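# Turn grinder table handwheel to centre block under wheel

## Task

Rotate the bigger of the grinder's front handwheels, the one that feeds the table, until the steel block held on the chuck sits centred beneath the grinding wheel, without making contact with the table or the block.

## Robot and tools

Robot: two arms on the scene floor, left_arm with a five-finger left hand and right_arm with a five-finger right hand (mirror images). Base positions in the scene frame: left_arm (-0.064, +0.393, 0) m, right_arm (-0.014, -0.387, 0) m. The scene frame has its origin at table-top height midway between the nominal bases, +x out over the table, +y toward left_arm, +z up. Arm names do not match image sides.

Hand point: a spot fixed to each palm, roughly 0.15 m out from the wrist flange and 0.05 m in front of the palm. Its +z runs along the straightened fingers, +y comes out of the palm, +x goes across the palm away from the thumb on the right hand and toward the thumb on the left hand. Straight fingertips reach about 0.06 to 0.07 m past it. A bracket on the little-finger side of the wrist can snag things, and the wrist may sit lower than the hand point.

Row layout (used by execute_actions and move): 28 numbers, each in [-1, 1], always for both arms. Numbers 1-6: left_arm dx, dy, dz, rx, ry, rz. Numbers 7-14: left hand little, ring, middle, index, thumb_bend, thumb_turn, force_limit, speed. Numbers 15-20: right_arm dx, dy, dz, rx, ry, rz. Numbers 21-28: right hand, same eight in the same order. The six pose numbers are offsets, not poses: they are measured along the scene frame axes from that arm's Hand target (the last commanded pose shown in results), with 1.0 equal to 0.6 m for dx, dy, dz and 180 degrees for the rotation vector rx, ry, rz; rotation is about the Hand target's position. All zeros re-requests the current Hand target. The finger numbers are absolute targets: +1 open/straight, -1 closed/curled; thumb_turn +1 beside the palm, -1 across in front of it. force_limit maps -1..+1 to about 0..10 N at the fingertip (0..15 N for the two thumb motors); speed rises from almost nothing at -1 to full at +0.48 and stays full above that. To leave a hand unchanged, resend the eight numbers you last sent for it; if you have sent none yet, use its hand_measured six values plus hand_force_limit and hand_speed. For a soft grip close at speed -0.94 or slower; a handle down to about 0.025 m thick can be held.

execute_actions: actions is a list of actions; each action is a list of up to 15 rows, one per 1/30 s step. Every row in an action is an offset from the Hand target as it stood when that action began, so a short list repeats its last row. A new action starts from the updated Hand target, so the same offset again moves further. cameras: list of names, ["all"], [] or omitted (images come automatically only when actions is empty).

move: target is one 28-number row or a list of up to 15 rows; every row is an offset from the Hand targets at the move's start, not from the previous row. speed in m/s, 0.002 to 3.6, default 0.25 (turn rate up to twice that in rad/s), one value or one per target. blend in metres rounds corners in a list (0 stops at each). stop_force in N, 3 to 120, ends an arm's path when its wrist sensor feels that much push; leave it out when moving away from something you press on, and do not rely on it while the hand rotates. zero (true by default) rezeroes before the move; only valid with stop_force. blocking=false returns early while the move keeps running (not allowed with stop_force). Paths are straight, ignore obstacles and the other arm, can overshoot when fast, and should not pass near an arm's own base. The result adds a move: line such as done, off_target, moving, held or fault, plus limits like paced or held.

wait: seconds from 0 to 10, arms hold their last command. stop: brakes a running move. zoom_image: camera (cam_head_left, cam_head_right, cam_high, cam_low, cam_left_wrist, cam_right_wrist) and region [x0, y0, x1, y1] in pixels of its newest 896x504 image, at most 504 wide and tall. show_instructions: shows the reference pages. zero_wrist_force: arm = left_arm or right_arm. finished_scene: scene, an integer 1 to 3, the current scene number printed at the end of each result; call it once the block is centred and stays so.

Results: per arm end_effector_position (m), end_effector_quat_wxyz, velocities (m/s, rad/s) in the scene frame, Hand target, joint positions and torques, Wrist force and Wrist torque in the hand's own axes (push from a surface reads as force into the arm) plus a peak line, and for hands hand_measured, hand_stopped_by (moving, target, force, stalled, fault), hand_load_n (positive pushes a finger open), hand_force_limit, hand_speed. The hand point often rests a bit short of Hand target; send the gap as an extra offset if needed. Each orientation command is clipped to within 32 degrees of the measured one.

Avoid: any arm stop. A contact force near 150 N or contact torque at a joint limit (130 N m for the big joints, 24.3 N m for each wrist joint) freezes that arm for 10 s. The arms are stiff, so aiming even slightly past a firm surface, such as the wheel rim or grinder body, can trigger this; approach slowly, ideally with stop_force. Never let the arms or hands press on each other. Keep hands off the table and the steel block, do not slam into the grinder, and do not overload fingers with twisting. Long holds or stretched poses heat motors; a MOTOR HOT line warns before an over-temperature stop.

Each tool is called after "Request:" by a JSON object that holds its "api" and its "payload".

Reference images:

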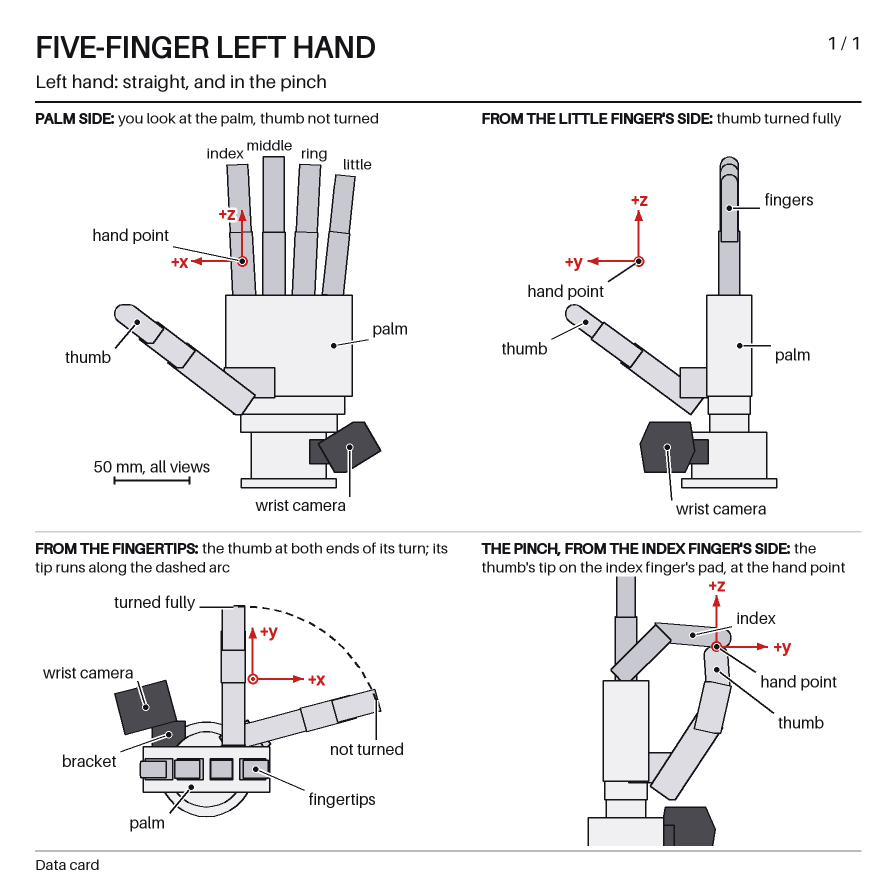

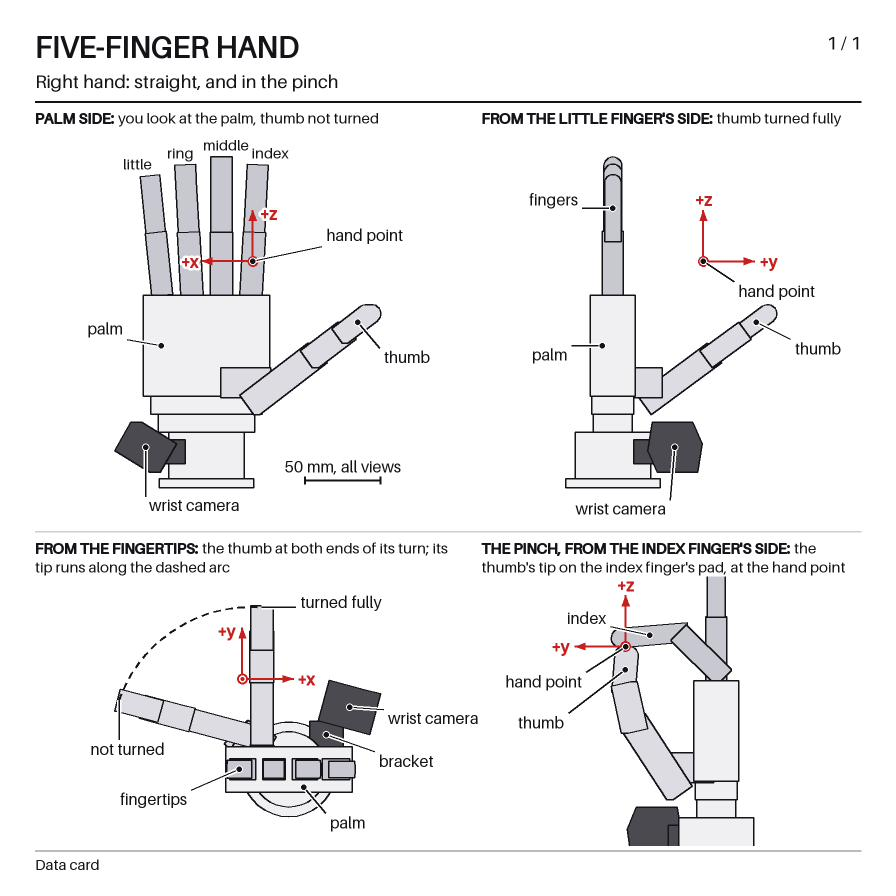

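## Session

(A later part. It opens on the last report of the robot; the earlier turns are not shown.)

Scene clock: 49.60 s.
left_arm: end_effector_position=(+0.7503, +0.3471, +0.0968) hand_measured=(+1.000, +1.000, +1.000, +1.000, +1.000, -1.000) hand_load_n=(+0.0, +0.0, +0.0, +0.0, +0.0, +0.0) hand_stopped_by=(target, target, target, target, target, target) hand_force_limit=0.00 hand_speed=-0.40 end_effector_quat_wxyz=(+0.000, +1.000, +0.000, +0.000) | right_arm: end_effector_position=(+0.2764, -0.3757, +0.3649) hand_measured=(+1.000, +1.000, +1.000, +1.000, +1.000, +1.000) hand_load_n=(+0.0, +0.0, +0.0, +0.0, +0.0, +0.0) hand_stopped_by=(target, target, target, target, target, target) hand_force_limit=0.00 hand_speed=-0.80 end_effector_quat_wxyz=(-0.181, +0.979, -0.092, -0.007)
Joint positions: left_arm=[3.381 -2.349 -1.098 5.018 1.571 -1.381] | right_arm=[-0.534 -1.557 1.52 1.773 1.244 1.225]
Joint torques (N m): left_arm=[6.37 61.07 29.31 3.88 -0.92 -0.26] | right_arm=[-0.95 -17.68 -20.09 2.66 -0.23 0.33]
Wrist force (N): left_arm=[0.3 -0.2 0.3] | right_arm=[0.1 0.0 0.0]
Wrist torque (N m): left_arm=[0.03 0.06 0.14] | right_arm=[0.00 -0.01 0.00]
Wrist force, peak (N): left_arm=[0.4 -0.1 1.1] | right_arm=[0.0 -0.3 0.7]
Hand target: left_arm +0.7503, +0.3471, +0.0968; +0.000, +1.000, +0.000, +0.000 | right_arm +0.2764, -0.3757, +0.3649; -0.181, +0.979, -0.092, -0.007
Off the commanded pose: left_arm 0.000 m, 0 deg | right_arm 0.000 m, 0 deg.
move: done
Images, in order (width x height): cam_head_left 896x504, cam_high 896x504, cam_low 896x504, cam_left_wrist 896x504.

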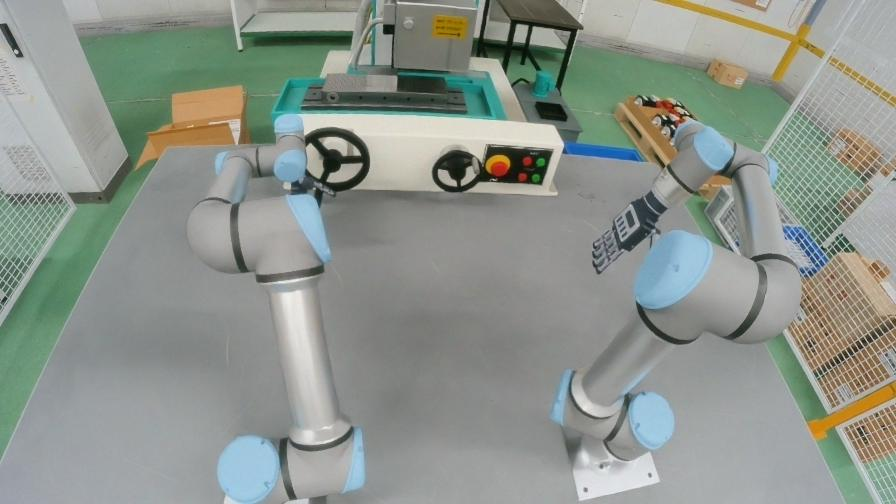

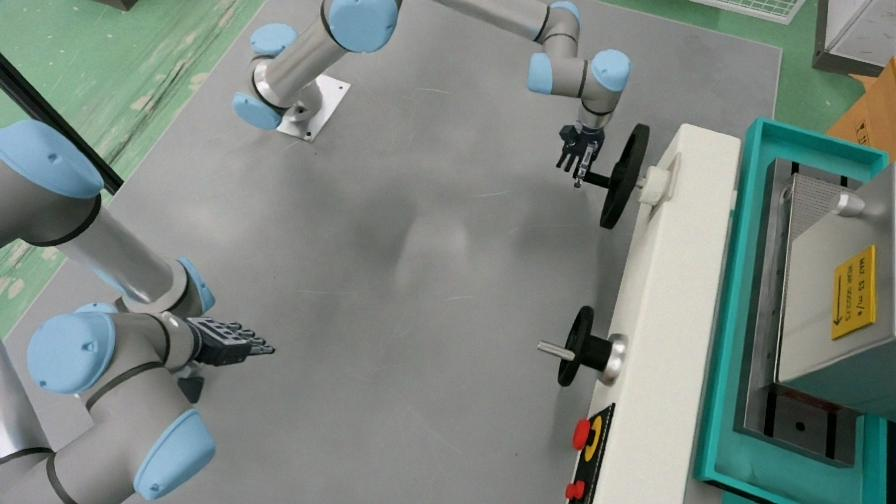

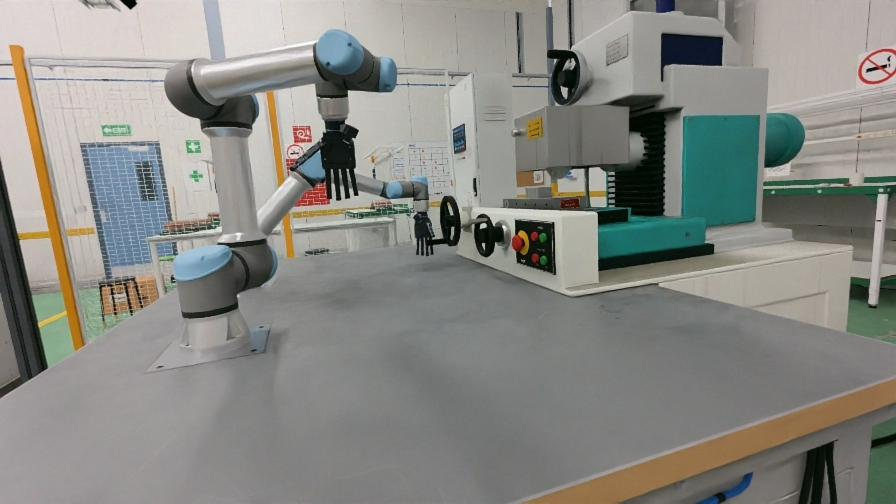

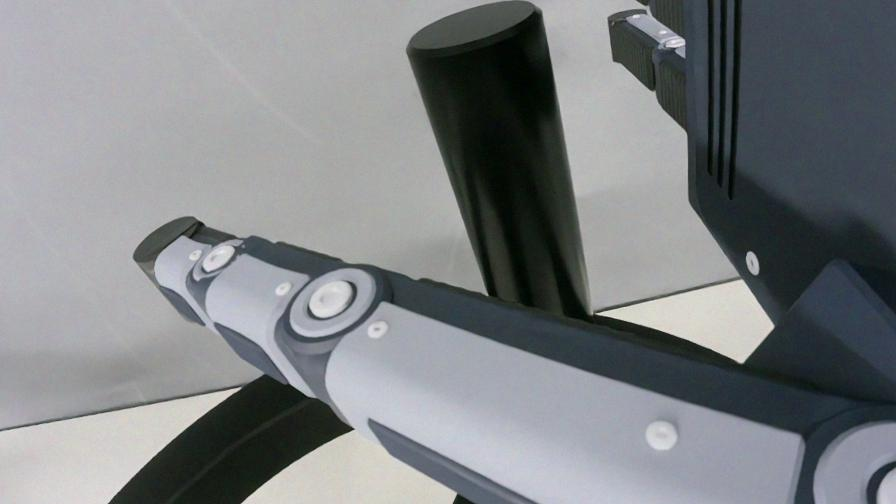

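Request:
{"api": "move", "payload": {"target": [0.025,-0.0233,-0.0183,0,0,0, 1,1,1,1,1,-1,0,-0.4, 0,0,0,0,0,0, 1,1,1,1,1,1,0,-0.8], "speed": 0.08, "stop_force": 6}}

Request:
{"api": "move", "payload": {"target": [0,0,0,0,0,0, 1,1,-1,-1,1,-1,-0.6,-0.6, 0,0,0,0,0,0, 1,1,1,1,1,1,0,-0.8], "cameras": ["cam_high","cam_low","cam_left_wrist"]}}

Scene clock: 51.67 s.
left_arm: end_effector_position=(+0.7653, +0.3331, +0.0858) hand_measured=(+1.000, +1.000, +1.000, +1.000, +1.000, -1.000) hand_load_n=(+0.0, +0.0, +0.0, +0.0, +0.0, +0.0) hand_stopped_by=(target, target, target, target, target, target) hand_force_limit=0.00 hand_speed=-0.40 end_effector_quat_wxyz=(+0.000, +1.000, +0.000, +0.000) | right_arm: end_effector_position=(+0.2764, -0.3757, +0.3649) hand_measured=(+1.000, +1.000, +1.000, +1.000, +1.000, +1.000) hand_load_n=(+0.0, +0.0, +0.0, +0.0, +0.0, +0.0) hand_stopped_by=(target, target, target, target, target, target) hand_force_limit=0.00 hand_speed=-0.80 end_effector_quat_wxyz=(-0.181, +0.979, -0.092, -0.007)
Joint positions: left_arm=[3.36 -2.396 -1.042 5.008 1.571 -1.402] | right_arm=[-0.534 -1.557 1.52 1.773 1.244 1.225]
Joint torques (N m): left_arm=[9.1 63.28 13.14 3.7 0.13 1.28] | right_arm=[-0.77 -18.56 -19.6 2.59 -0.3 0.17]
Wrist force (N): left_arm=[0.0 0.1 0.1] | right_arm=[0.2 -0.2 0.1]
Wrist torque (N m): left_arm=[0.09 0.07 0.09] | right_arm=[-0.03 -0.03 0.01]
Wrist force, peak (N): left_arm=[-0.2 -0.8 -0.3] | right_arm=[-0.2 -0.4 -0.1]
Hand target: left_arm +0.7653, +0.3331, +0.0858; +0.000, +1.000, +0.000, +0.000 | right_arm +0.2764, -0.3757, +0.3649; -0.181, +0.979, -0.092, -0.007
Off the commanded pose: left_arm 0.000 m, 0 deg | right_arm 0.000 m, 0 deg.
move: done

Scene clock: 53.03 s.
left_arm: end_effector_position=(+0.7653, +0.3332, +0.0858) hand_measured=(+1.000, +1.000, -0.212, -0.176, +1.000, -1.000) hand_load_n=(+0.0, +0.0, +5.0, +0.0, +0.0, +0.0) hand_stopped_by=(target, target, force, force, target, target) hand_force_limit=-0.60 hand_speed=-0.60 end_effector_quat_wxyz=(+0.000, +1.000, +0.000, +0.000) | right_arm: end_effector_position=(+0.2764, -0.3757, +0.3649) hand_measured=(+1.000, +1.000, +1.000, +1.000, +1.000, +1.000) hand_load_n=(+0.0, +0.0, +0.0, +0.0, +0.0, +0.0) hand_stopped_by=(target, target, target, target, target, target) hand_force_limit=0.00 hand_speed=-0.80 end_effector_quat_wxyz=(-0.181, +0.979, -0.092, -0.007)
Joint positions: left_arm=[3.36 -2.396 -1.042 5.008 1.571 -1.402] | right_arm=[-0.534 -1.557 1.52 1.773 1.244 1.225]
Joint torques (N m): left_arm=[-6.03 63.06 20.51 2.5 -4.35 1.13] | right_arm=[-0.62 -18.28 -19.78 2.53 -0.25 0.4]
Wrist force (N): left_arm=[2.8 -13.5 9.7] | right_arm=[0.1 -0.3 -0.2]
Wrist torque (N m): left_arm=[-0.69 0.26 0.51] | right_arm=[-0.02 -0.02 -0.01]
Wrist force, peak (N): left_arm=[2.5 -14.5 11.6] | right_arm=[0.4 -0.3 -0.3]
Hand target: left_arm +0.7653, +0.3331, +0.0858; +0.000, +1.000, +0.000, +0.000 | right_arm +0.2764, -0.3757, +0.3649; -0.181, +0.979, -0.092, -0.007
Off the commanded pose: left_arm 0.000 m, 0 deg | right_arm 0.000 m, 0 deg.
move: done
Images, in order (width x height): cam_high 896x504, cam_low 896x504, cam_left_wrist 896x504.

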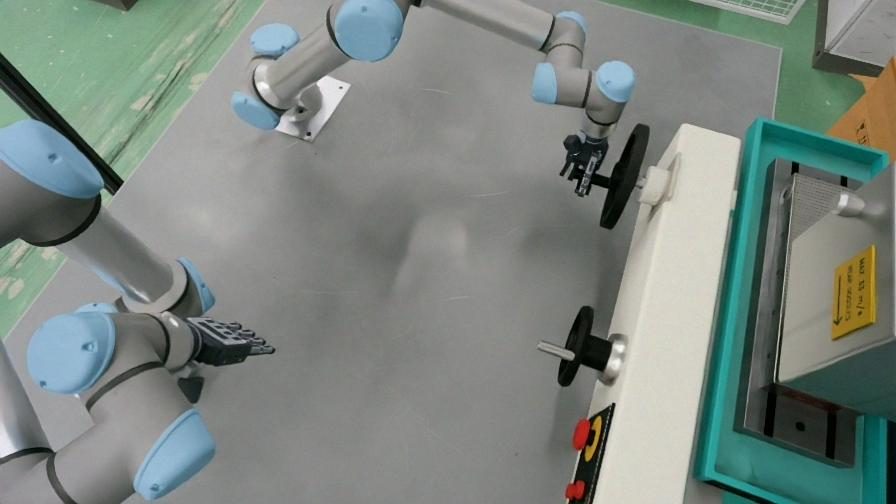

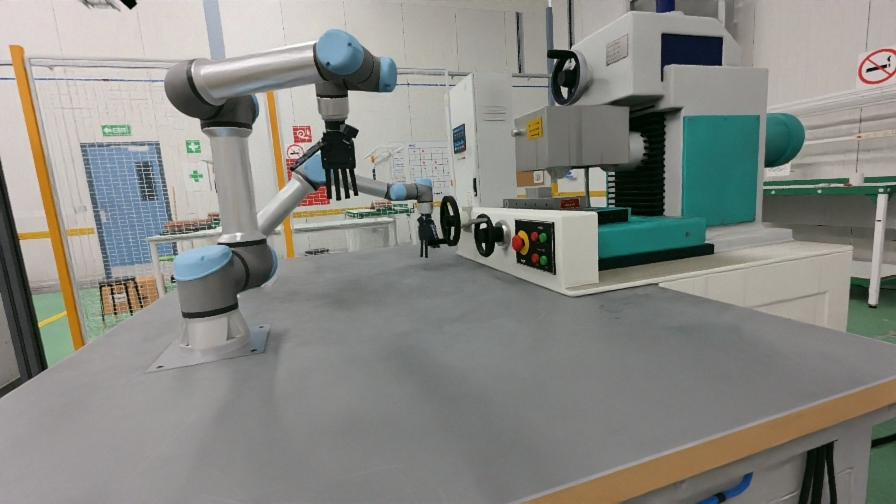

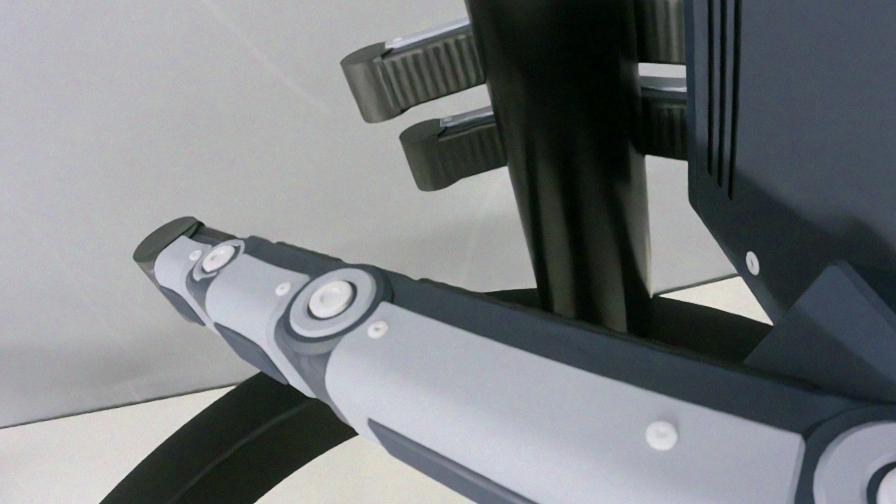

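Request:
{"api": "move", "payload": {"target": [0,0,0,0,0,0, 1,1,0.1,0.1,1,-1,-0.6,-0.4, 0,0,0,0,0,0, 1,1,1,1,1,1,0,-0.8]}}

Request:
{"api": "move", "payload": {"target": [0,0.0167,-0.015,0,0,0, 1,1,0.1,0.1,1,-1,-0.6,-0.4, 0,0,0,0,0,0, 1,1,1,1,1,1,0,-0.8], "speed": 0.05, "stop_force": 8, "cameras": ["cam_high","cam_low","cam_left_wrist"]}}

Scene clock: 55.47 s.
left_arm: end_effector_position=(+0.7653, +0.3330, +0.0859) hand_measured=(+1.000, +1.000, +0.100, +0.100, +1.000, -1.000) hand_load_n=(+0.0, +0.0, +0.0, +0.0, +0.0, +0.0) hand_stopped_by=(target, target, target, target, target, target) hand_force_limit=-0.60 hand_speed=-0.40 end_effector_quat_wxyz=(+0.000, +1.000, +0.000, +0.000) | right_arm: end_effector_position=(+0.2764, -0.3757, +0.3649) hand_measured=(+1.000, +1.000, +1.000, +1.000, +1.000, +1.000) hand_load_n=(+0.0, +0.0, +0.0, +0.0, +0.0, +0.0) hand_stopped_by=(target, target, target, target, target, target) hand_force_limit=0.00 hand_speed=-0.80 end_effector_quat_wxyz=(-0.181, +0.979, -0.092, -0.007)
Joint positions: left_arm=[3.36 -2.396 -1.042 5.008 1.571 -1.402] | right_arm=[-0.534 -1.557 1.52 1.773 1.244 1.225]
Joint torques (N m): left_arm=[7.6 55.96 26.42 0.99 1.22 0.96] | right_arm=[-0.74 -18.25 -20.29 2.59 -0.38 0.59]
Wrist force (N): left_arm=[0.3 0.8 0.7] | right_arm=[0.0 -0.3 -0.1]
Wrist torque (N m): left_arm=[0.16 0.03 0.09] | right_arm=[-0.03 -0.01 0.00]
Wrist force, peak (N): left_arm=[2.2 -15.4 10.7] | right_arm=[0.5 0.0 0.3]
Hand target: left_arm +0.7653, +0.3331, +0.0858; +0.000, +1.000, +0.000, +0.000 | right_arm +0.2764, -0.3757, +0.3649; -0.181, +0.979, -0.092, -0.007
Off the commanded pose: left_arm 0.000 m, 0 deg | right_arm 0.000 m, 0 deg.
move: done

Scene clock: 57.10 s.
left_arm: end_effector_position=(+0.7653, +0.3431, +0.0768) hand_measured=(+1.000, +1.000, +0.100, +0.100, +1.000, -1.000) hand_load_n=(+0.0, +0.0, +0.0, +0.5, +0.0, +0.0) hand_stopped_by=(target, target, target, target, target, target) hand_force_limit=-0.60 hand_speed=-0.40 end_effector_quat_wxyz=(+0.000, +1.000, +0.000, +0.000) | right_arm: end_effector_position=(+0.2764, -0.3757, +0.3649) hand_measured=(+1.000, +1.000, +1.000, +1.000, +1.000, +1.000) hand_load_n=(+0.0, -0.5, +0.0, +0.0, +0.0, +0.0) hand_stopped_by=(target, target, target, target, target, target) hand_force_limit=0.00 hand_speed=-0.80 end_effector_quat_wxyz=(-0.181, +0.979, -0.092, -0.007)
Joint positions: left_arm=[3.372 -2.404 -1.052 5.026 1.571 -1.39] | right_arm=[-0.534 -1.557 1.52 1.773 1.244 1.225]
Joint torques (N m): left_arm=[-9.44 62.74 32.4 0.59 0.57 -0.66] | right_arm=[-1.89 -18.86 -19.73 2.67 -0.42 0.51]
Wrist force (N): left_arm=[0.4 1.0 0.4] | right_arm=[0.1 0.0 -0.2]
Wrist torque (N m): left_arm=[0.20 0.02 -0.05] | right_arm=[0.03 -0.02 0.01]
Wrist force, peak (N): left_arm=[0.8 1.0 0.3] | right_arm=[0.6 -0.4 -0.2]
Hand target: left_arm +0.7653, +0.3431, +0.0768; +0.000, +1.000, +0.000, +0.000 | right_arm +0.2764, -0.3757, +0.3649; -0.181, +0.979, -0.092, -0.007
Off the commanded pose: left_arm 0.000 m, 0 deg | right_arm 0.000 m, 0 deg.
move: done
Images, in order (width x height): cam_high 896x504, cam_low 896x504, cam_left_wrist 896x504.

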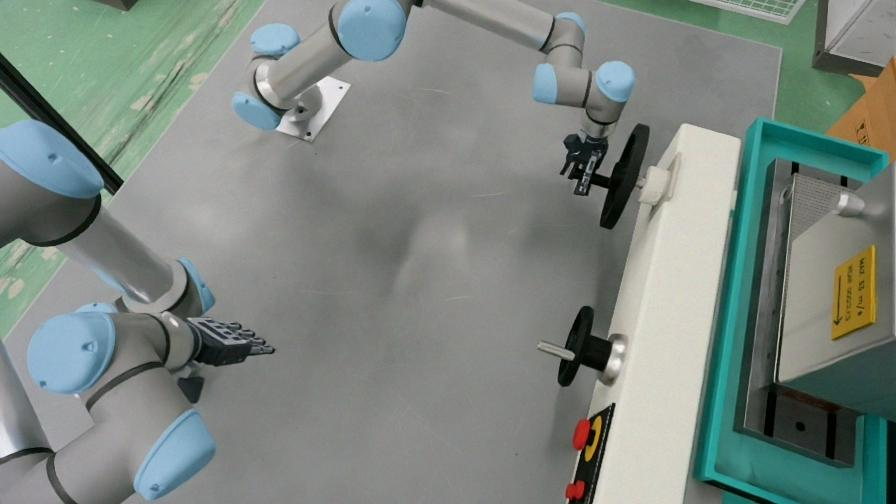

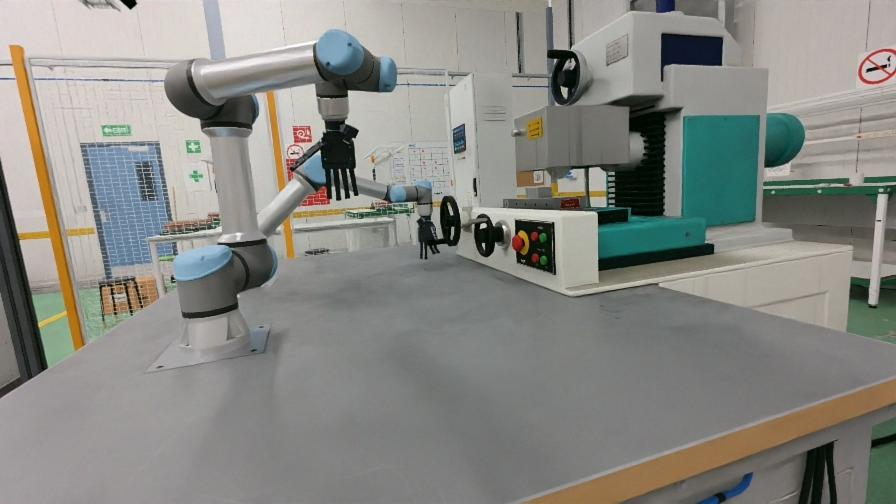

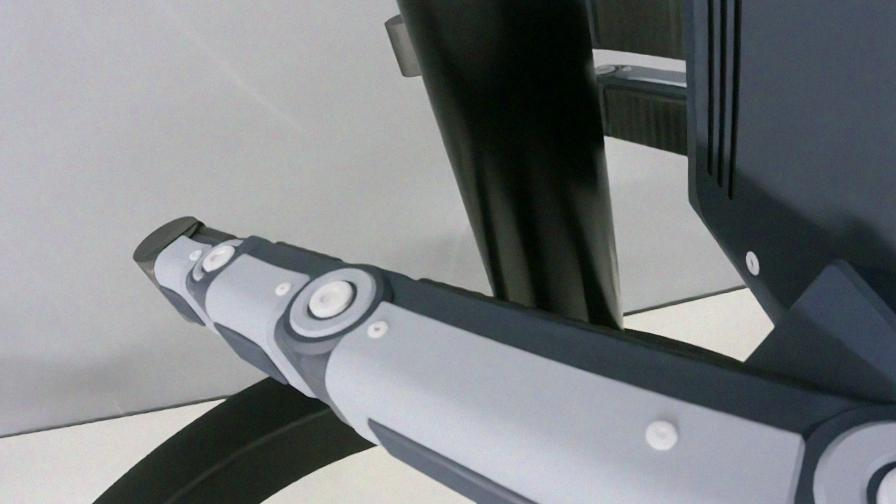

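Request:
{"api": "move", "payload": {"target": [0,0,-0.0167,0,0,0, 1,1,0.1,0.1,1,-1,-0.6,-0.4, 0,0,0,0,0,0, 1,1,1,1,1,1,0,-0.8], "speed": 0.05, "stop_force": 8}}

Request:
{"api": "move", "payload": {"target": [0,0,0,0,0,0, 1,1,-1,-1,1,-1,-0.6,-0.8, 0,0,0,0,0,0, 1,1,1,1,1,1,0,-0.8], "cameras": ["cam_high","cam_low","cam_left_wrist"]}}

Scene clock: 58.80 s.
left_arm: end_effector_position=(+0.7653, +0.3431, +0.0668) hand_measured=(+1.000, +1.000, +0.100, +0.100, +1.000, -1.000) hand_load_n=(+0.0, +0.0, +0.0, +0.0, +0.0, +0.0) hand_stopped_by=(target, target, target, target, target, target) hand_force_limit=-0.60 hand_speed=-0.40 end_effector_quat_wxyz=(+0.000, +1.000, +0.000, +0.000) | right_arm: end_effector_position=(+0.2764, -0.3757, +0.3649) hand_measured=(+1.000, +1.000, +1.000, +1.000, +1.000, +1.000) hand_load_n=(+0.0, +0.0, +0.0, +0.0, +0.0, +0.0) hand_stopped_by=(target, target, target, target, target, target) hand_force_limit=0.00 hand_speed=-0.80 end_effector_quat_wxyz=(-0.181, +0.979, -0.092, -0.007)
Joint positions: left_arm=[3.372 -2.412 -1.063 5.046 1.571 -1.39] | right_arm=[-0.534 -1.557 1.52 1.773 1.244 1.225]
Joint torques (N m): left_arm=[-7.51 63.14 32.06 0.52 -0.57 -0.53] | right_arm=[-1.43 -18.13 -19.32 2.76 -0.33 0.49]
Wrist force (N): left_arm=[0.6 0.7 0.1] | right_arm=[0.1 -0.3 -0.1]
Wrist torque (N m): left_arm=[0.17 -0.01 -0.02] | right_arm=[-0.02 -0.02 0.00]
Wrist force, peak (N): left_arm=[0.9 0.7 0.9] | right_arm=[0.5 -0.2 -0.3]
Hand target: left_arm +0.7653, +0.3431, +0.0668; +0.000, +1.000, +0.000, +0.000 | right_arm +0.2764, -0.3757, +0.3649; -0.181, +0.979, -0.092, -0.007
Off the commanded pose: left_arm 0.000 m, 0 deg | right_arm 0.000 m, 0 deg.
move: done

Scene clock: 60.37 s.
left_arm: end_effector_position=(+0.7653, +0.3431, +0.0668) hand_measured=(+1.000, +1.000, -0.618, -0.602, +1.000, -1.000) hand_load_n=(+0.0, +0.0, +8.0, +0.0, +0.0, +0.0) hand_stopped_by=(target, target, force, force, target, target) hand_force_limit=-0.60 hand_speed=-0.80 end_effector_quat_wxyz=(+0.000, +1.000, +0.000, +0.000) | right_arm: end_effector_position=(+0.2764, -0.3757, +0.3649) hand_measured=(+1.000, +1.000, +1.000, +1.000, +1.000, +1.000) hand_load_n=(+0.0, +0.0, +0.0, +0.0, +0.0, -0.5) hand_stopped_by=(target, target, target, target, target, target) hand_force_limit=0.00 hand_speed=-0.80 end_effector_quat_wxyz=(-0.181, +0.979, -0.092, -0.007)
Joint positions: left_arm=[3.372 -2.412 -1.063 5.046 1.571 -1.39] | right_arm=[-0.534 -1.557 1.52 1.773 1.244 1.225]
Joint torques (N m): left_arm=[-1.68 62.82 31.04 2.46 -0.37 -0.81] | right_arm=[0.59 -18.4 -19.06 2.71 -0.28 0.69]
Wrist force (N): left_arm=[1.8 6.2 7.5] | right_arm=[0.0 -0.3 -0.1]
Wrist torque (N m): left_arm=[0.35 0.11 -0.13] | right_arm=[-0.03 -0.01 -0.01]
Wrist force, peak (N): left_arm=[2.1 6.8 8.8] | right_arm=[0.5 -0.3 -0.1]
Hand target: left_arm +0.7653, +0.3431, +0.0668; +0.000, +1.000, +0.000, +0.000 | right_arm +0.2764, -0.3757, +0.3649; -0.181, +0.979, -0.092, -0.007
Off the commanded pose: left_arm 0.000 m, 0 deg | right_arm 0.000 m, 0 deg.
move: done
Images, in order (width x height): cam_high 896x504, cam_low 896x504, cam_left_wrist 896x504.

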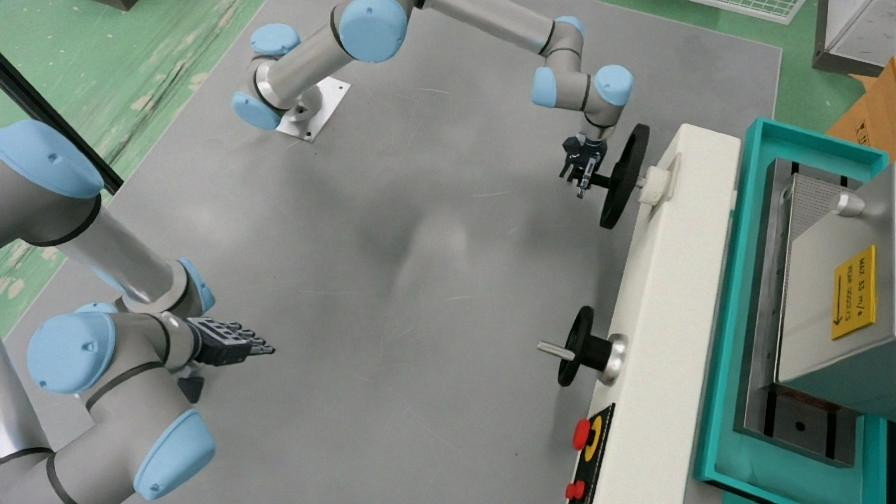

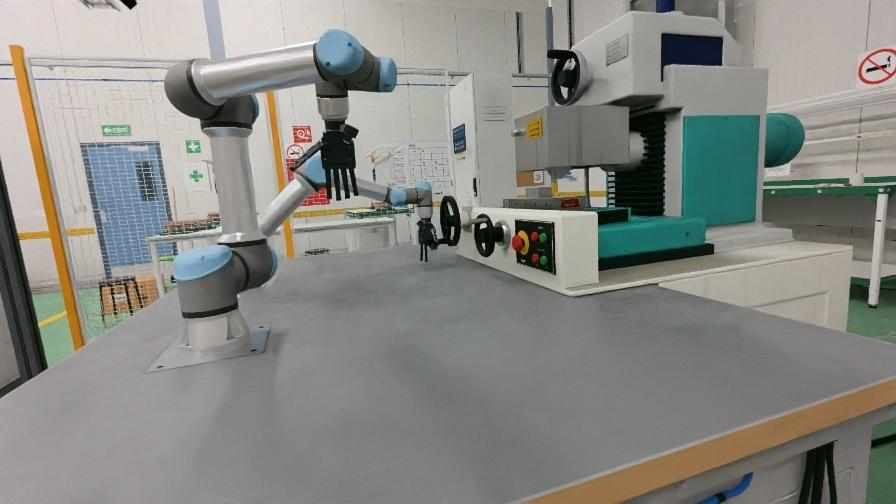

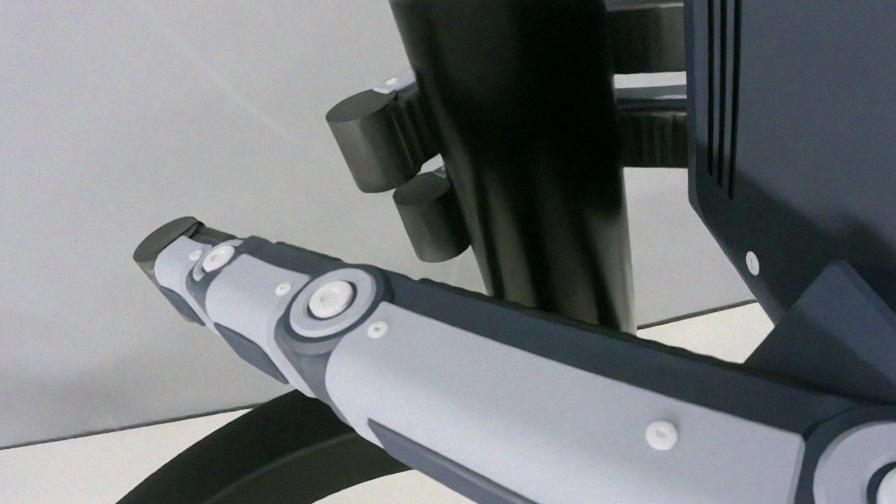

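Request:
{"api": "move", "payload": {"target": [0,0,0,0,0,0, 1,1,-1,-1,-1,-1,-0.6,-0.6, 0,0,0,0,0,0, 1,1,1,1,1,1,0,-0.8], "cameras": ["cam_high","cam_left_wrist"]}}

Scene clock: 61.70 s.
left_arm: end_effector_position=(+0.7653, +0.3431, +0.0668) hand_measured=(+1.000, +1.000, -0.618, -0.602, +0.472, -1.000) hand_load_n=(+0.0, +0.0, +8.5, +0.0, +4.5, +0.5) hand_stopped_by=(target, target, force, force, force, target) hand_force_limit=-0.60 hand_speed=-0.60 end_effector_quat_wxyz=(+0.000, +1.000, +0.000, +0.000) | right_arm: end_effector_position=(+0.2764, -0.3757, +0.3649) hand_measured=(+1.000, +1.000, +1.000, +1.000, +1.000, +1.000) hand_load_n=(+0.5, +0.0, +0.0, +0.0, +0.0, +0.0) hand_stopped_by=(target, target, target, target, target, target) hand_force_limit=0.00 hand_speed=-0.80 end_effector_quat_wxyz=(-0.181, +0.979, -0.092, -0.007)
Joint positions: left_arm=[3.372 -2.412 -1.063 5.046 1.571 -1.39] | right_arm=[-0.534 -1.557 1.52 1.773 1.244 1.225]
Joint torques (N m): left_arm=[11.15 63.28 29.33 4.4 1.71 -0.54] | right_arm=[-0.39 -19.37 -19.52 2.87 -0.17 0.55]
Wrist force (N): left_arm=[1.9 7.0 6.9] | right_arm=[0.0 -0.1 0.0]
Wrist torque (N m): left_arm=[0.38 0.08 -0.14] | right_arm=[0.00 -0.01 -0.01]
Wrist force, peak (N): left_arm=[1.7 6.2 8.2] | right_arm=[-0.2 -0.6 0.2]
Hand target: left_arm +0.7653, +0.3431, +0.0668; +0.000, +1.000, +0.000, +0.000 | right_arm +0.2764, -0.3757, +0.3649; -0.181, +0.979, -0.092, -0.007
Off the commanded pose: left_arm 0.000 m, 0 deg | right_arm 0.000 m, 0 deg.
move: done
Images, in order (width x height): cam_high 896x504, cam_left_wrist 896x504.

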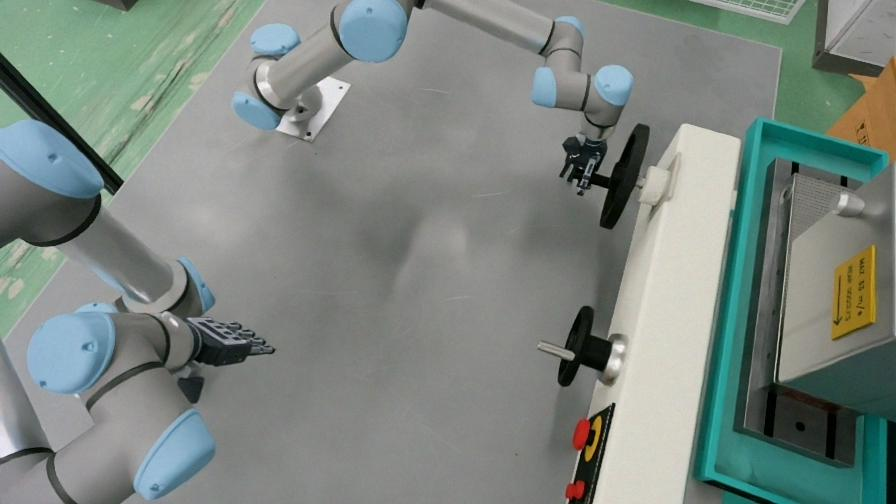

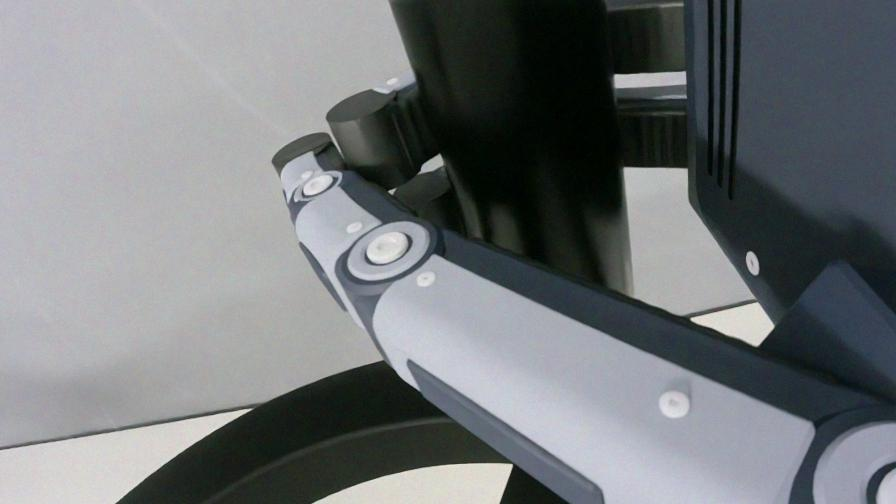

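Request:
{"api": "move", "payload": {"target": [[0,-0.0253,-0.0073,0,0,0, 1,1,-1,-1,-1,-1,-0.6,-0.6, 0,0,0,0,0,0, 1,1,1,1,1,1,0,-0.8],[0,-0.0517,-0.01,0,0,0, 1,1,-1,-1,-1,-1,-0.6,-0.6, 0,0,0,0,0,0, 1,1,1,1,1,1,0,-0.8]], "speed": 0.06, "blend": 0.01, "cameras": ["cam_head_left","cam_head_right","cam_high","cam_low","cam_left_wrist"]}}

Request:
{"api": "zoom_image", "payload": {"camera": "cam_head_left", "region": [270, 40, 500, 220]}}

Request:
{"api": "zoom_image", "payload": {"camera": "cam_low", "region": [370, 130, 610, 270]}}

Scene clock: 63.20 s.
left_arm: end_effector_position=(+0.7654, +0.3119, +0.0611) hand_measured=(+1.000, +1.000, -0.618, -0.602, +0.472, -1.000) hand_load_n=(+0.0, +7.0, +5.5, +0.0, +4.5, +0.5) hand_stopped_by=(target, target, force, force, force, target) hand_force_limit=-0.60 hand_speed=-0.60 end_effector_quat_wxyz=(+0.000, +1.000, +0.000, +0.000) end_effector_velocity=(+0.000, +0.002, +0.000) end_effector_angular_velocity=(-0.003, +0.001, -0.001) | right_arm: end_effector_position=(+0.2764, -0.3757, +0.3649) hand_measured=(+1.000, +1.000, +1.000, +1.000, +1.000, +1.000) hand_load_n=(+0.0, +0.0, +0.0, +0.0, +0.0, +0.0) hand_stopped_by=(target, target, target, target, target, target) hand_force_limit=0.00 hand_speed=-0.80 end_effector_quat_wxyz=(-0.181, +0.979, -0.092, -0.007)
Joint positions: left_arm=[3.333 -2.418 -1.068 5.057 1.571 -1.429] | right_arm=[-0.534 -1.557 1.52 1.773 1.244 1.225]
Joint velocities: left_arm=[0.004 -0.001 0.001 -0.002 -0.002 0.005] | right_arm=[within noise]
Joint torques (N m): left_arm=[-19.98 -50.57 -39.54 -11.03 -12.67 0.72] | right_arm=[-0.33 -18.57 -19.53 2.78 -0.19 0.79]
Wrist force (N): left_arm=[-1.3 -41.6 -116.9] | right_arm=[-0.1 -0.1 -0.1]
Wrist torque (N m): left_arm=[8.67 -5.43 1.79] | right_arm=[-0.01 0.00 -0.02]
Wrist force, peak (N): left_arm=[-2.1 -48.2 -115.7] | right_arm=[0.5 -0.1 -0.3]
Hand target: left_arm +0.7653, +0.3121, +0.0608; +0.000, +1.000, +0.000, +0.000 | right_arm +0.2764, -0.3757, +0.3649; -0.181, +0.979, -0.092, -0.007
Off the commanded pose: left_arm 0.000 m, 0 deg | right_arm 0.000 m, 0 deg.
move: done; blend cut to 0.0079 m at target 1
Images, in order (width x height): cam_head_left 896x504, cam_head_right 896x504, cam_high 896x504, cam_low 896x504, cam_left_wrist 896x504.

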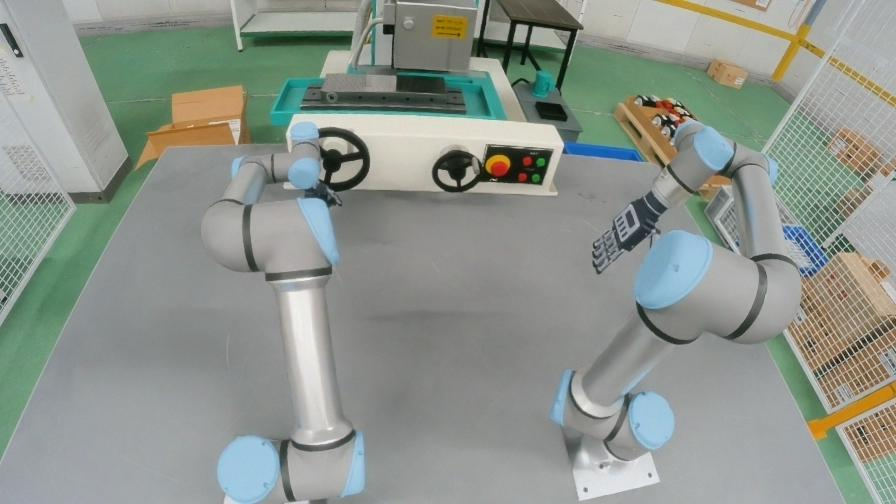

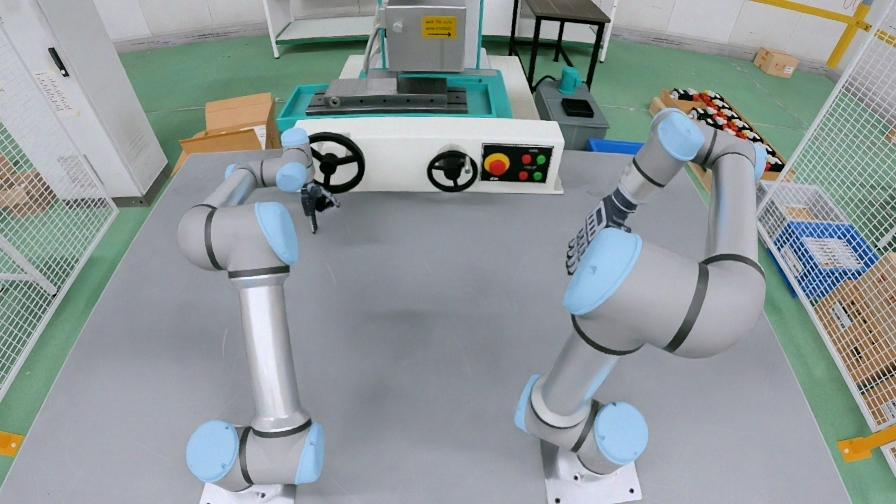

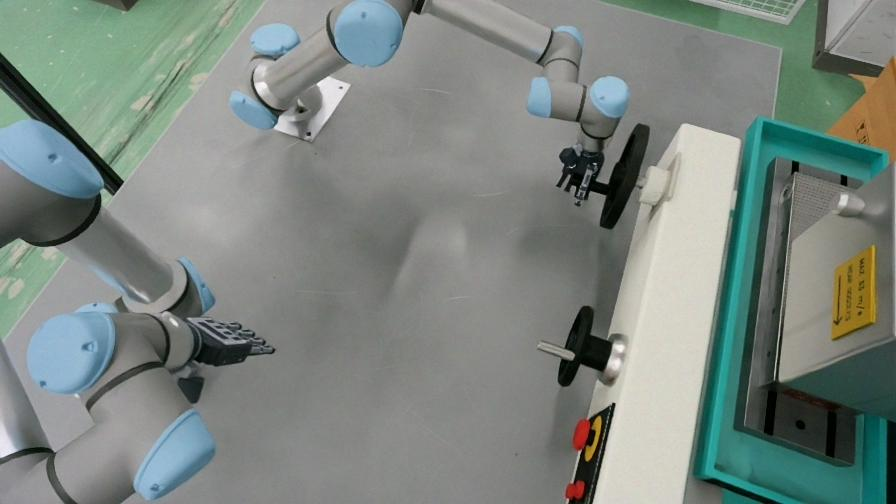

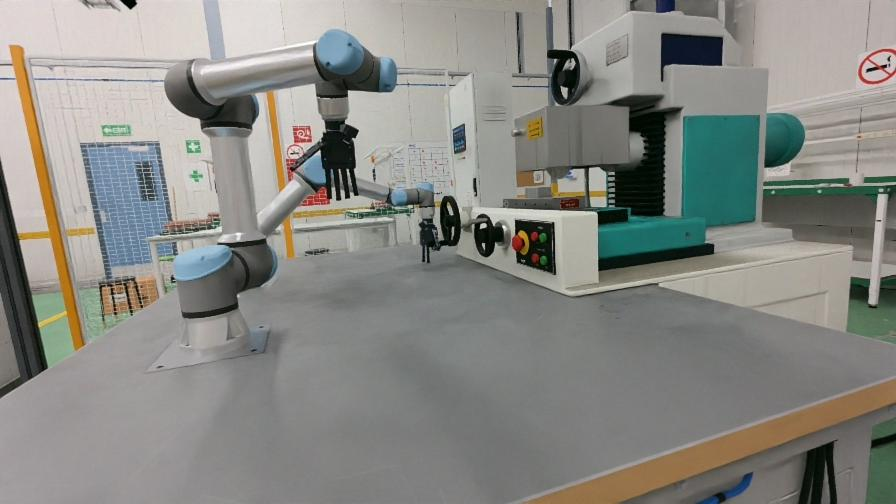

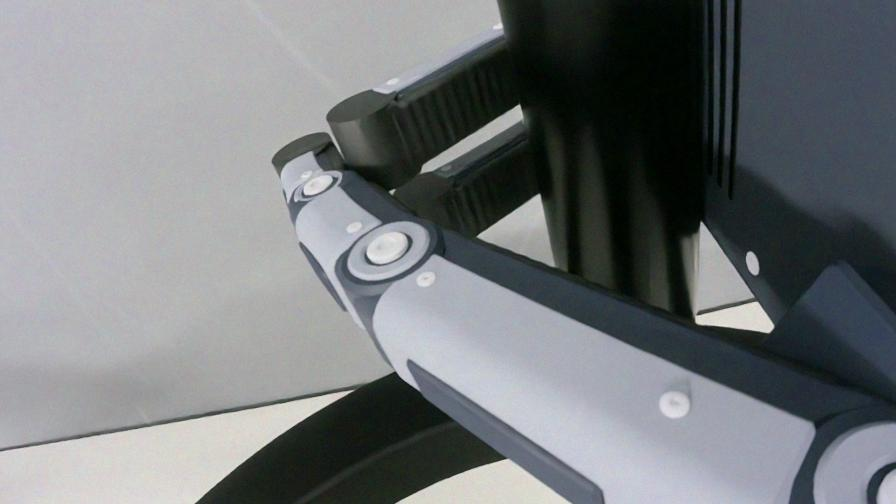

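Scaled by 2.191 from the camera's 896x504 image, which has a finer 1280x720 frame.

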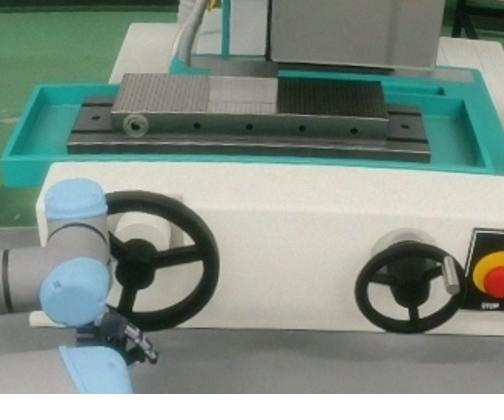

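Scaled by 2.100 from the camera's 896x504 image, which has a finer 1280x720 frame.

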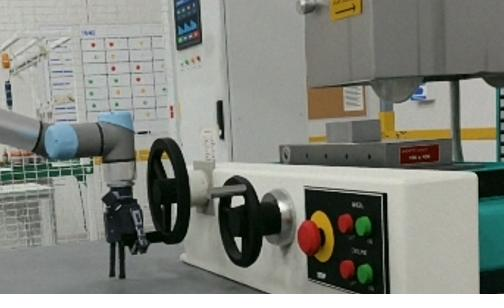

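Request:
{"api": "move", "payload": {"target": [0,0,0.012,0,0,0, 1,1,-1,-1,-1,-1,-0.6,-0.6, 0,0,0,0,0,0, 1,1,1,1,1,1,0,-0.8], "speed": 0.06}}

Scene clock: 64.10 s.
left_arm: end_effector_position=(+0.7652, +0.3120, +0.0677) hand_measured=(+1.000, +1.000, -0.618, -0.602, +0.472, -1.000) hand_load_n=(+0.0, +0.0, +5.5, +0.0, +4.0, +0.0) hand_stopped_by=(target, target, force, force, force, target) hand_force_limit=-0.60 hand_speed=-0.60 end_effector_quat_wxyz=(+0.000, +1.000, +0.000, -0.001) end_effector_velocity=(+0.001, +0.000, +0.001) end_effector_angular_velocity=(+0.001, -0.005, -0.001) | right_arm: end_effector_position=(+0.2764, -0.3757, +0.3649) hand_measured=(+1.000, +1.000, +1.000, +1.000, +1.000, +1.000) hand_load_n=(+0.0, +0.0, +0.0, +0.0, +0.0, +0.0) hand_stopped_by=(target, target, target, target, target, target) hand_force_limit=0.00 hand_speed=-0.80 end_effector_quat_wxyz=(-0.181, +0.979, -0.092, -0.007)
Joint positions: left_arm=[3.333 -2.412 -1.061 5.043 1.571 -1.429] | right_arm=[-0.534 -1.557 1.52 1.773 1.244 1.225]
Joint velocities: left_arm=[-0.001 0.001 -0.001 0.005 0 0] | right_arm=[within noise]
Joint torques (N m): left_arm=[-16.9 64.44 32.99 4.17 -0.92 -0.52] | right_arm=[-0.7 -18.76 -19.46 2.76 -0.28 0.57]
Wrist force (N): left_arm=[-1.1 -11.8 1.7] | right_arm=[-0.2 -0.4 0.0]
Wrist torque (N m): left_arm=[-0.52 0.02 0.34] | right_arm=[-0.06 0.01 -0.02]
Wrist force, peak (N): left_arm=[-0.8 -39.3 -122.4] | right_arm=[0.0 -0.3 -0.5]
Hand target: left_arm +0.7653, +0.3121, +0.0680; +0.000, +1.000, +0.000, +0.000 | right_arm +0.2764, -0.3757, +0.3649; -0.181, +0.979, -0.092, -0.007
Off the commanded pose: left_arm 0.000 m, 0 deg | right_arm 0.000 m, 0 deg.
move: done

Request:
{"api": "move", "payload": {"target": [0,0,0,0,0,0,-1,-1,-1,-1,-1,-1,-0.6,-0.6,0,0,0,0,0,0,1,1,1,1,1,1,0,-0.8], "cameras": ["cam_head_left","cam_low","cam_high"]}}

Scene clock: 67.17 s.
left_arm: end_effector_position=(+0.7653, +0.3121, +0.0680) hand_measured=(-1.000, -0.654, -0.618, -0.602, +0.472, -1.000) hand_load_n=(+0.0, +4.5, +5.5, +0.0, +4.5, +0.5) hand_stopped_by=(target, force, force, force, force, target) hand_force_limit=-0.60 hand_speed=-0.60 end_effector_quat_wxyz=(+0.000, +1.000, +0.000, +0.000) | right_arm: end_effector_position=(+0.2764, -0.3757, +0.3649) hand_measured=(+1.000, +1.000, +1.000, +1.000, +1.000, +1.000) hand_load_n=(+0.0, +0.0, +0.5, +0.0, +0.0, +0.0) hand_stopped_by=(target, target, target, target, target, target) hand_force_limit=0.00 hand_speed=-0.80 end_effector_quat_wxyz=(-0.181, +0.979, -0.092, -0.007)
Joint positions: left_arm=[3.333 -2.412 -1.061 5.043 1.571 -1.429] | right_arm=[-0.534 -1.557 1.52 1.773 1.244 1.225]
Joint torques (N m): left_arm=[-9.4 66.1 31 4.39 -3.18 -0.45] | right_arm=[-0.86 -17.86 -19.78 2.8 -0.23 0.61]
Wrist force (N): left_arm=[0.0 -12.7 14.2] | right_arm=[0.1 0.1 0.5]
Wrist torque (N m): left_arm=[-0.90 0.57 0.54] | right_arm=[-0.01 -0.04 0.00]
Wrist force, peak (N): left_arm=[-0.3 -12.7 15.4] | right_arm=[-0.2 -0.5 -0.3]
Hand target: left_arm +0.7653, +0.3121, +0.0680; +0.000, +1.000, +0.000, +0.000 | right_arm +0.2764, -0.3757, +0.3649; -0.181, +0.979, -0.092, -0.007
Off the commanded pose: left_arm 0.000 m, 0 deg | right_arm 0.000 m, 0 deg.
move: done
Images, in order (width x height): cam_head_left 896x504, cam_high 896x504, cam_low 896x504.

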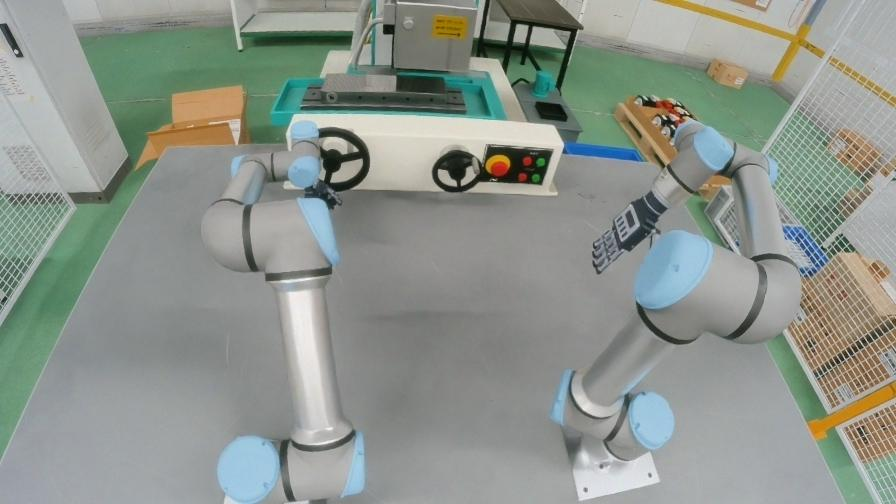

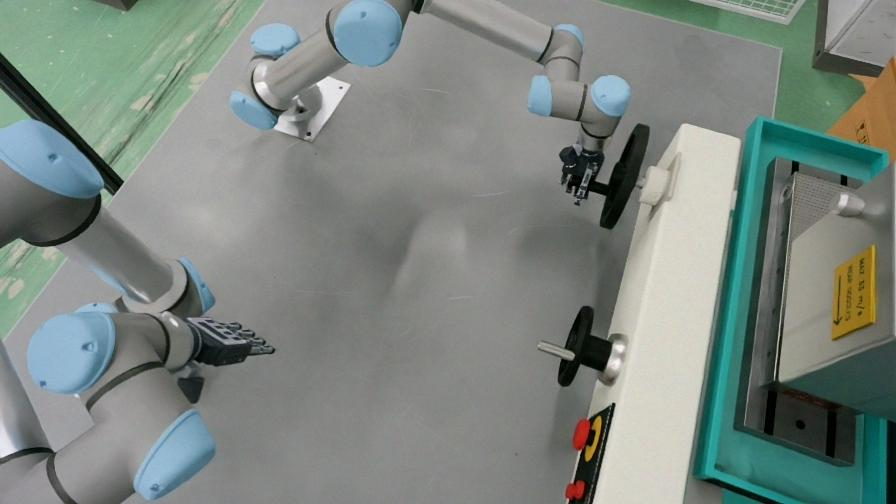

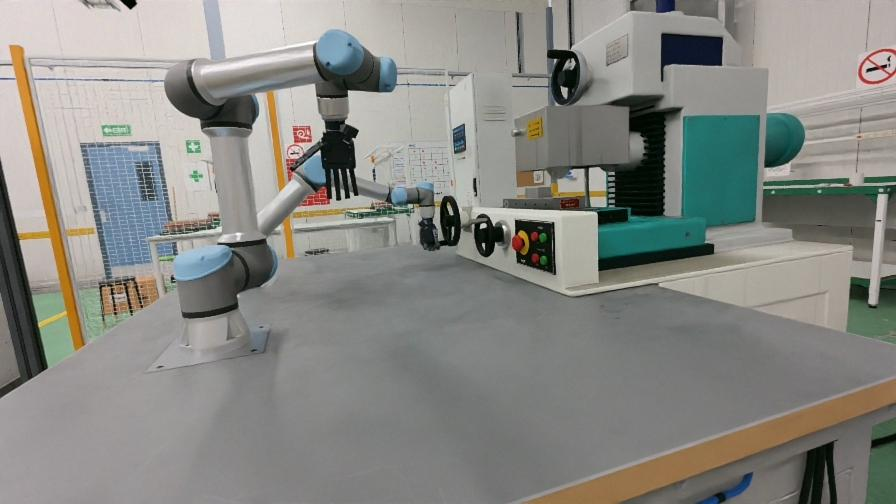

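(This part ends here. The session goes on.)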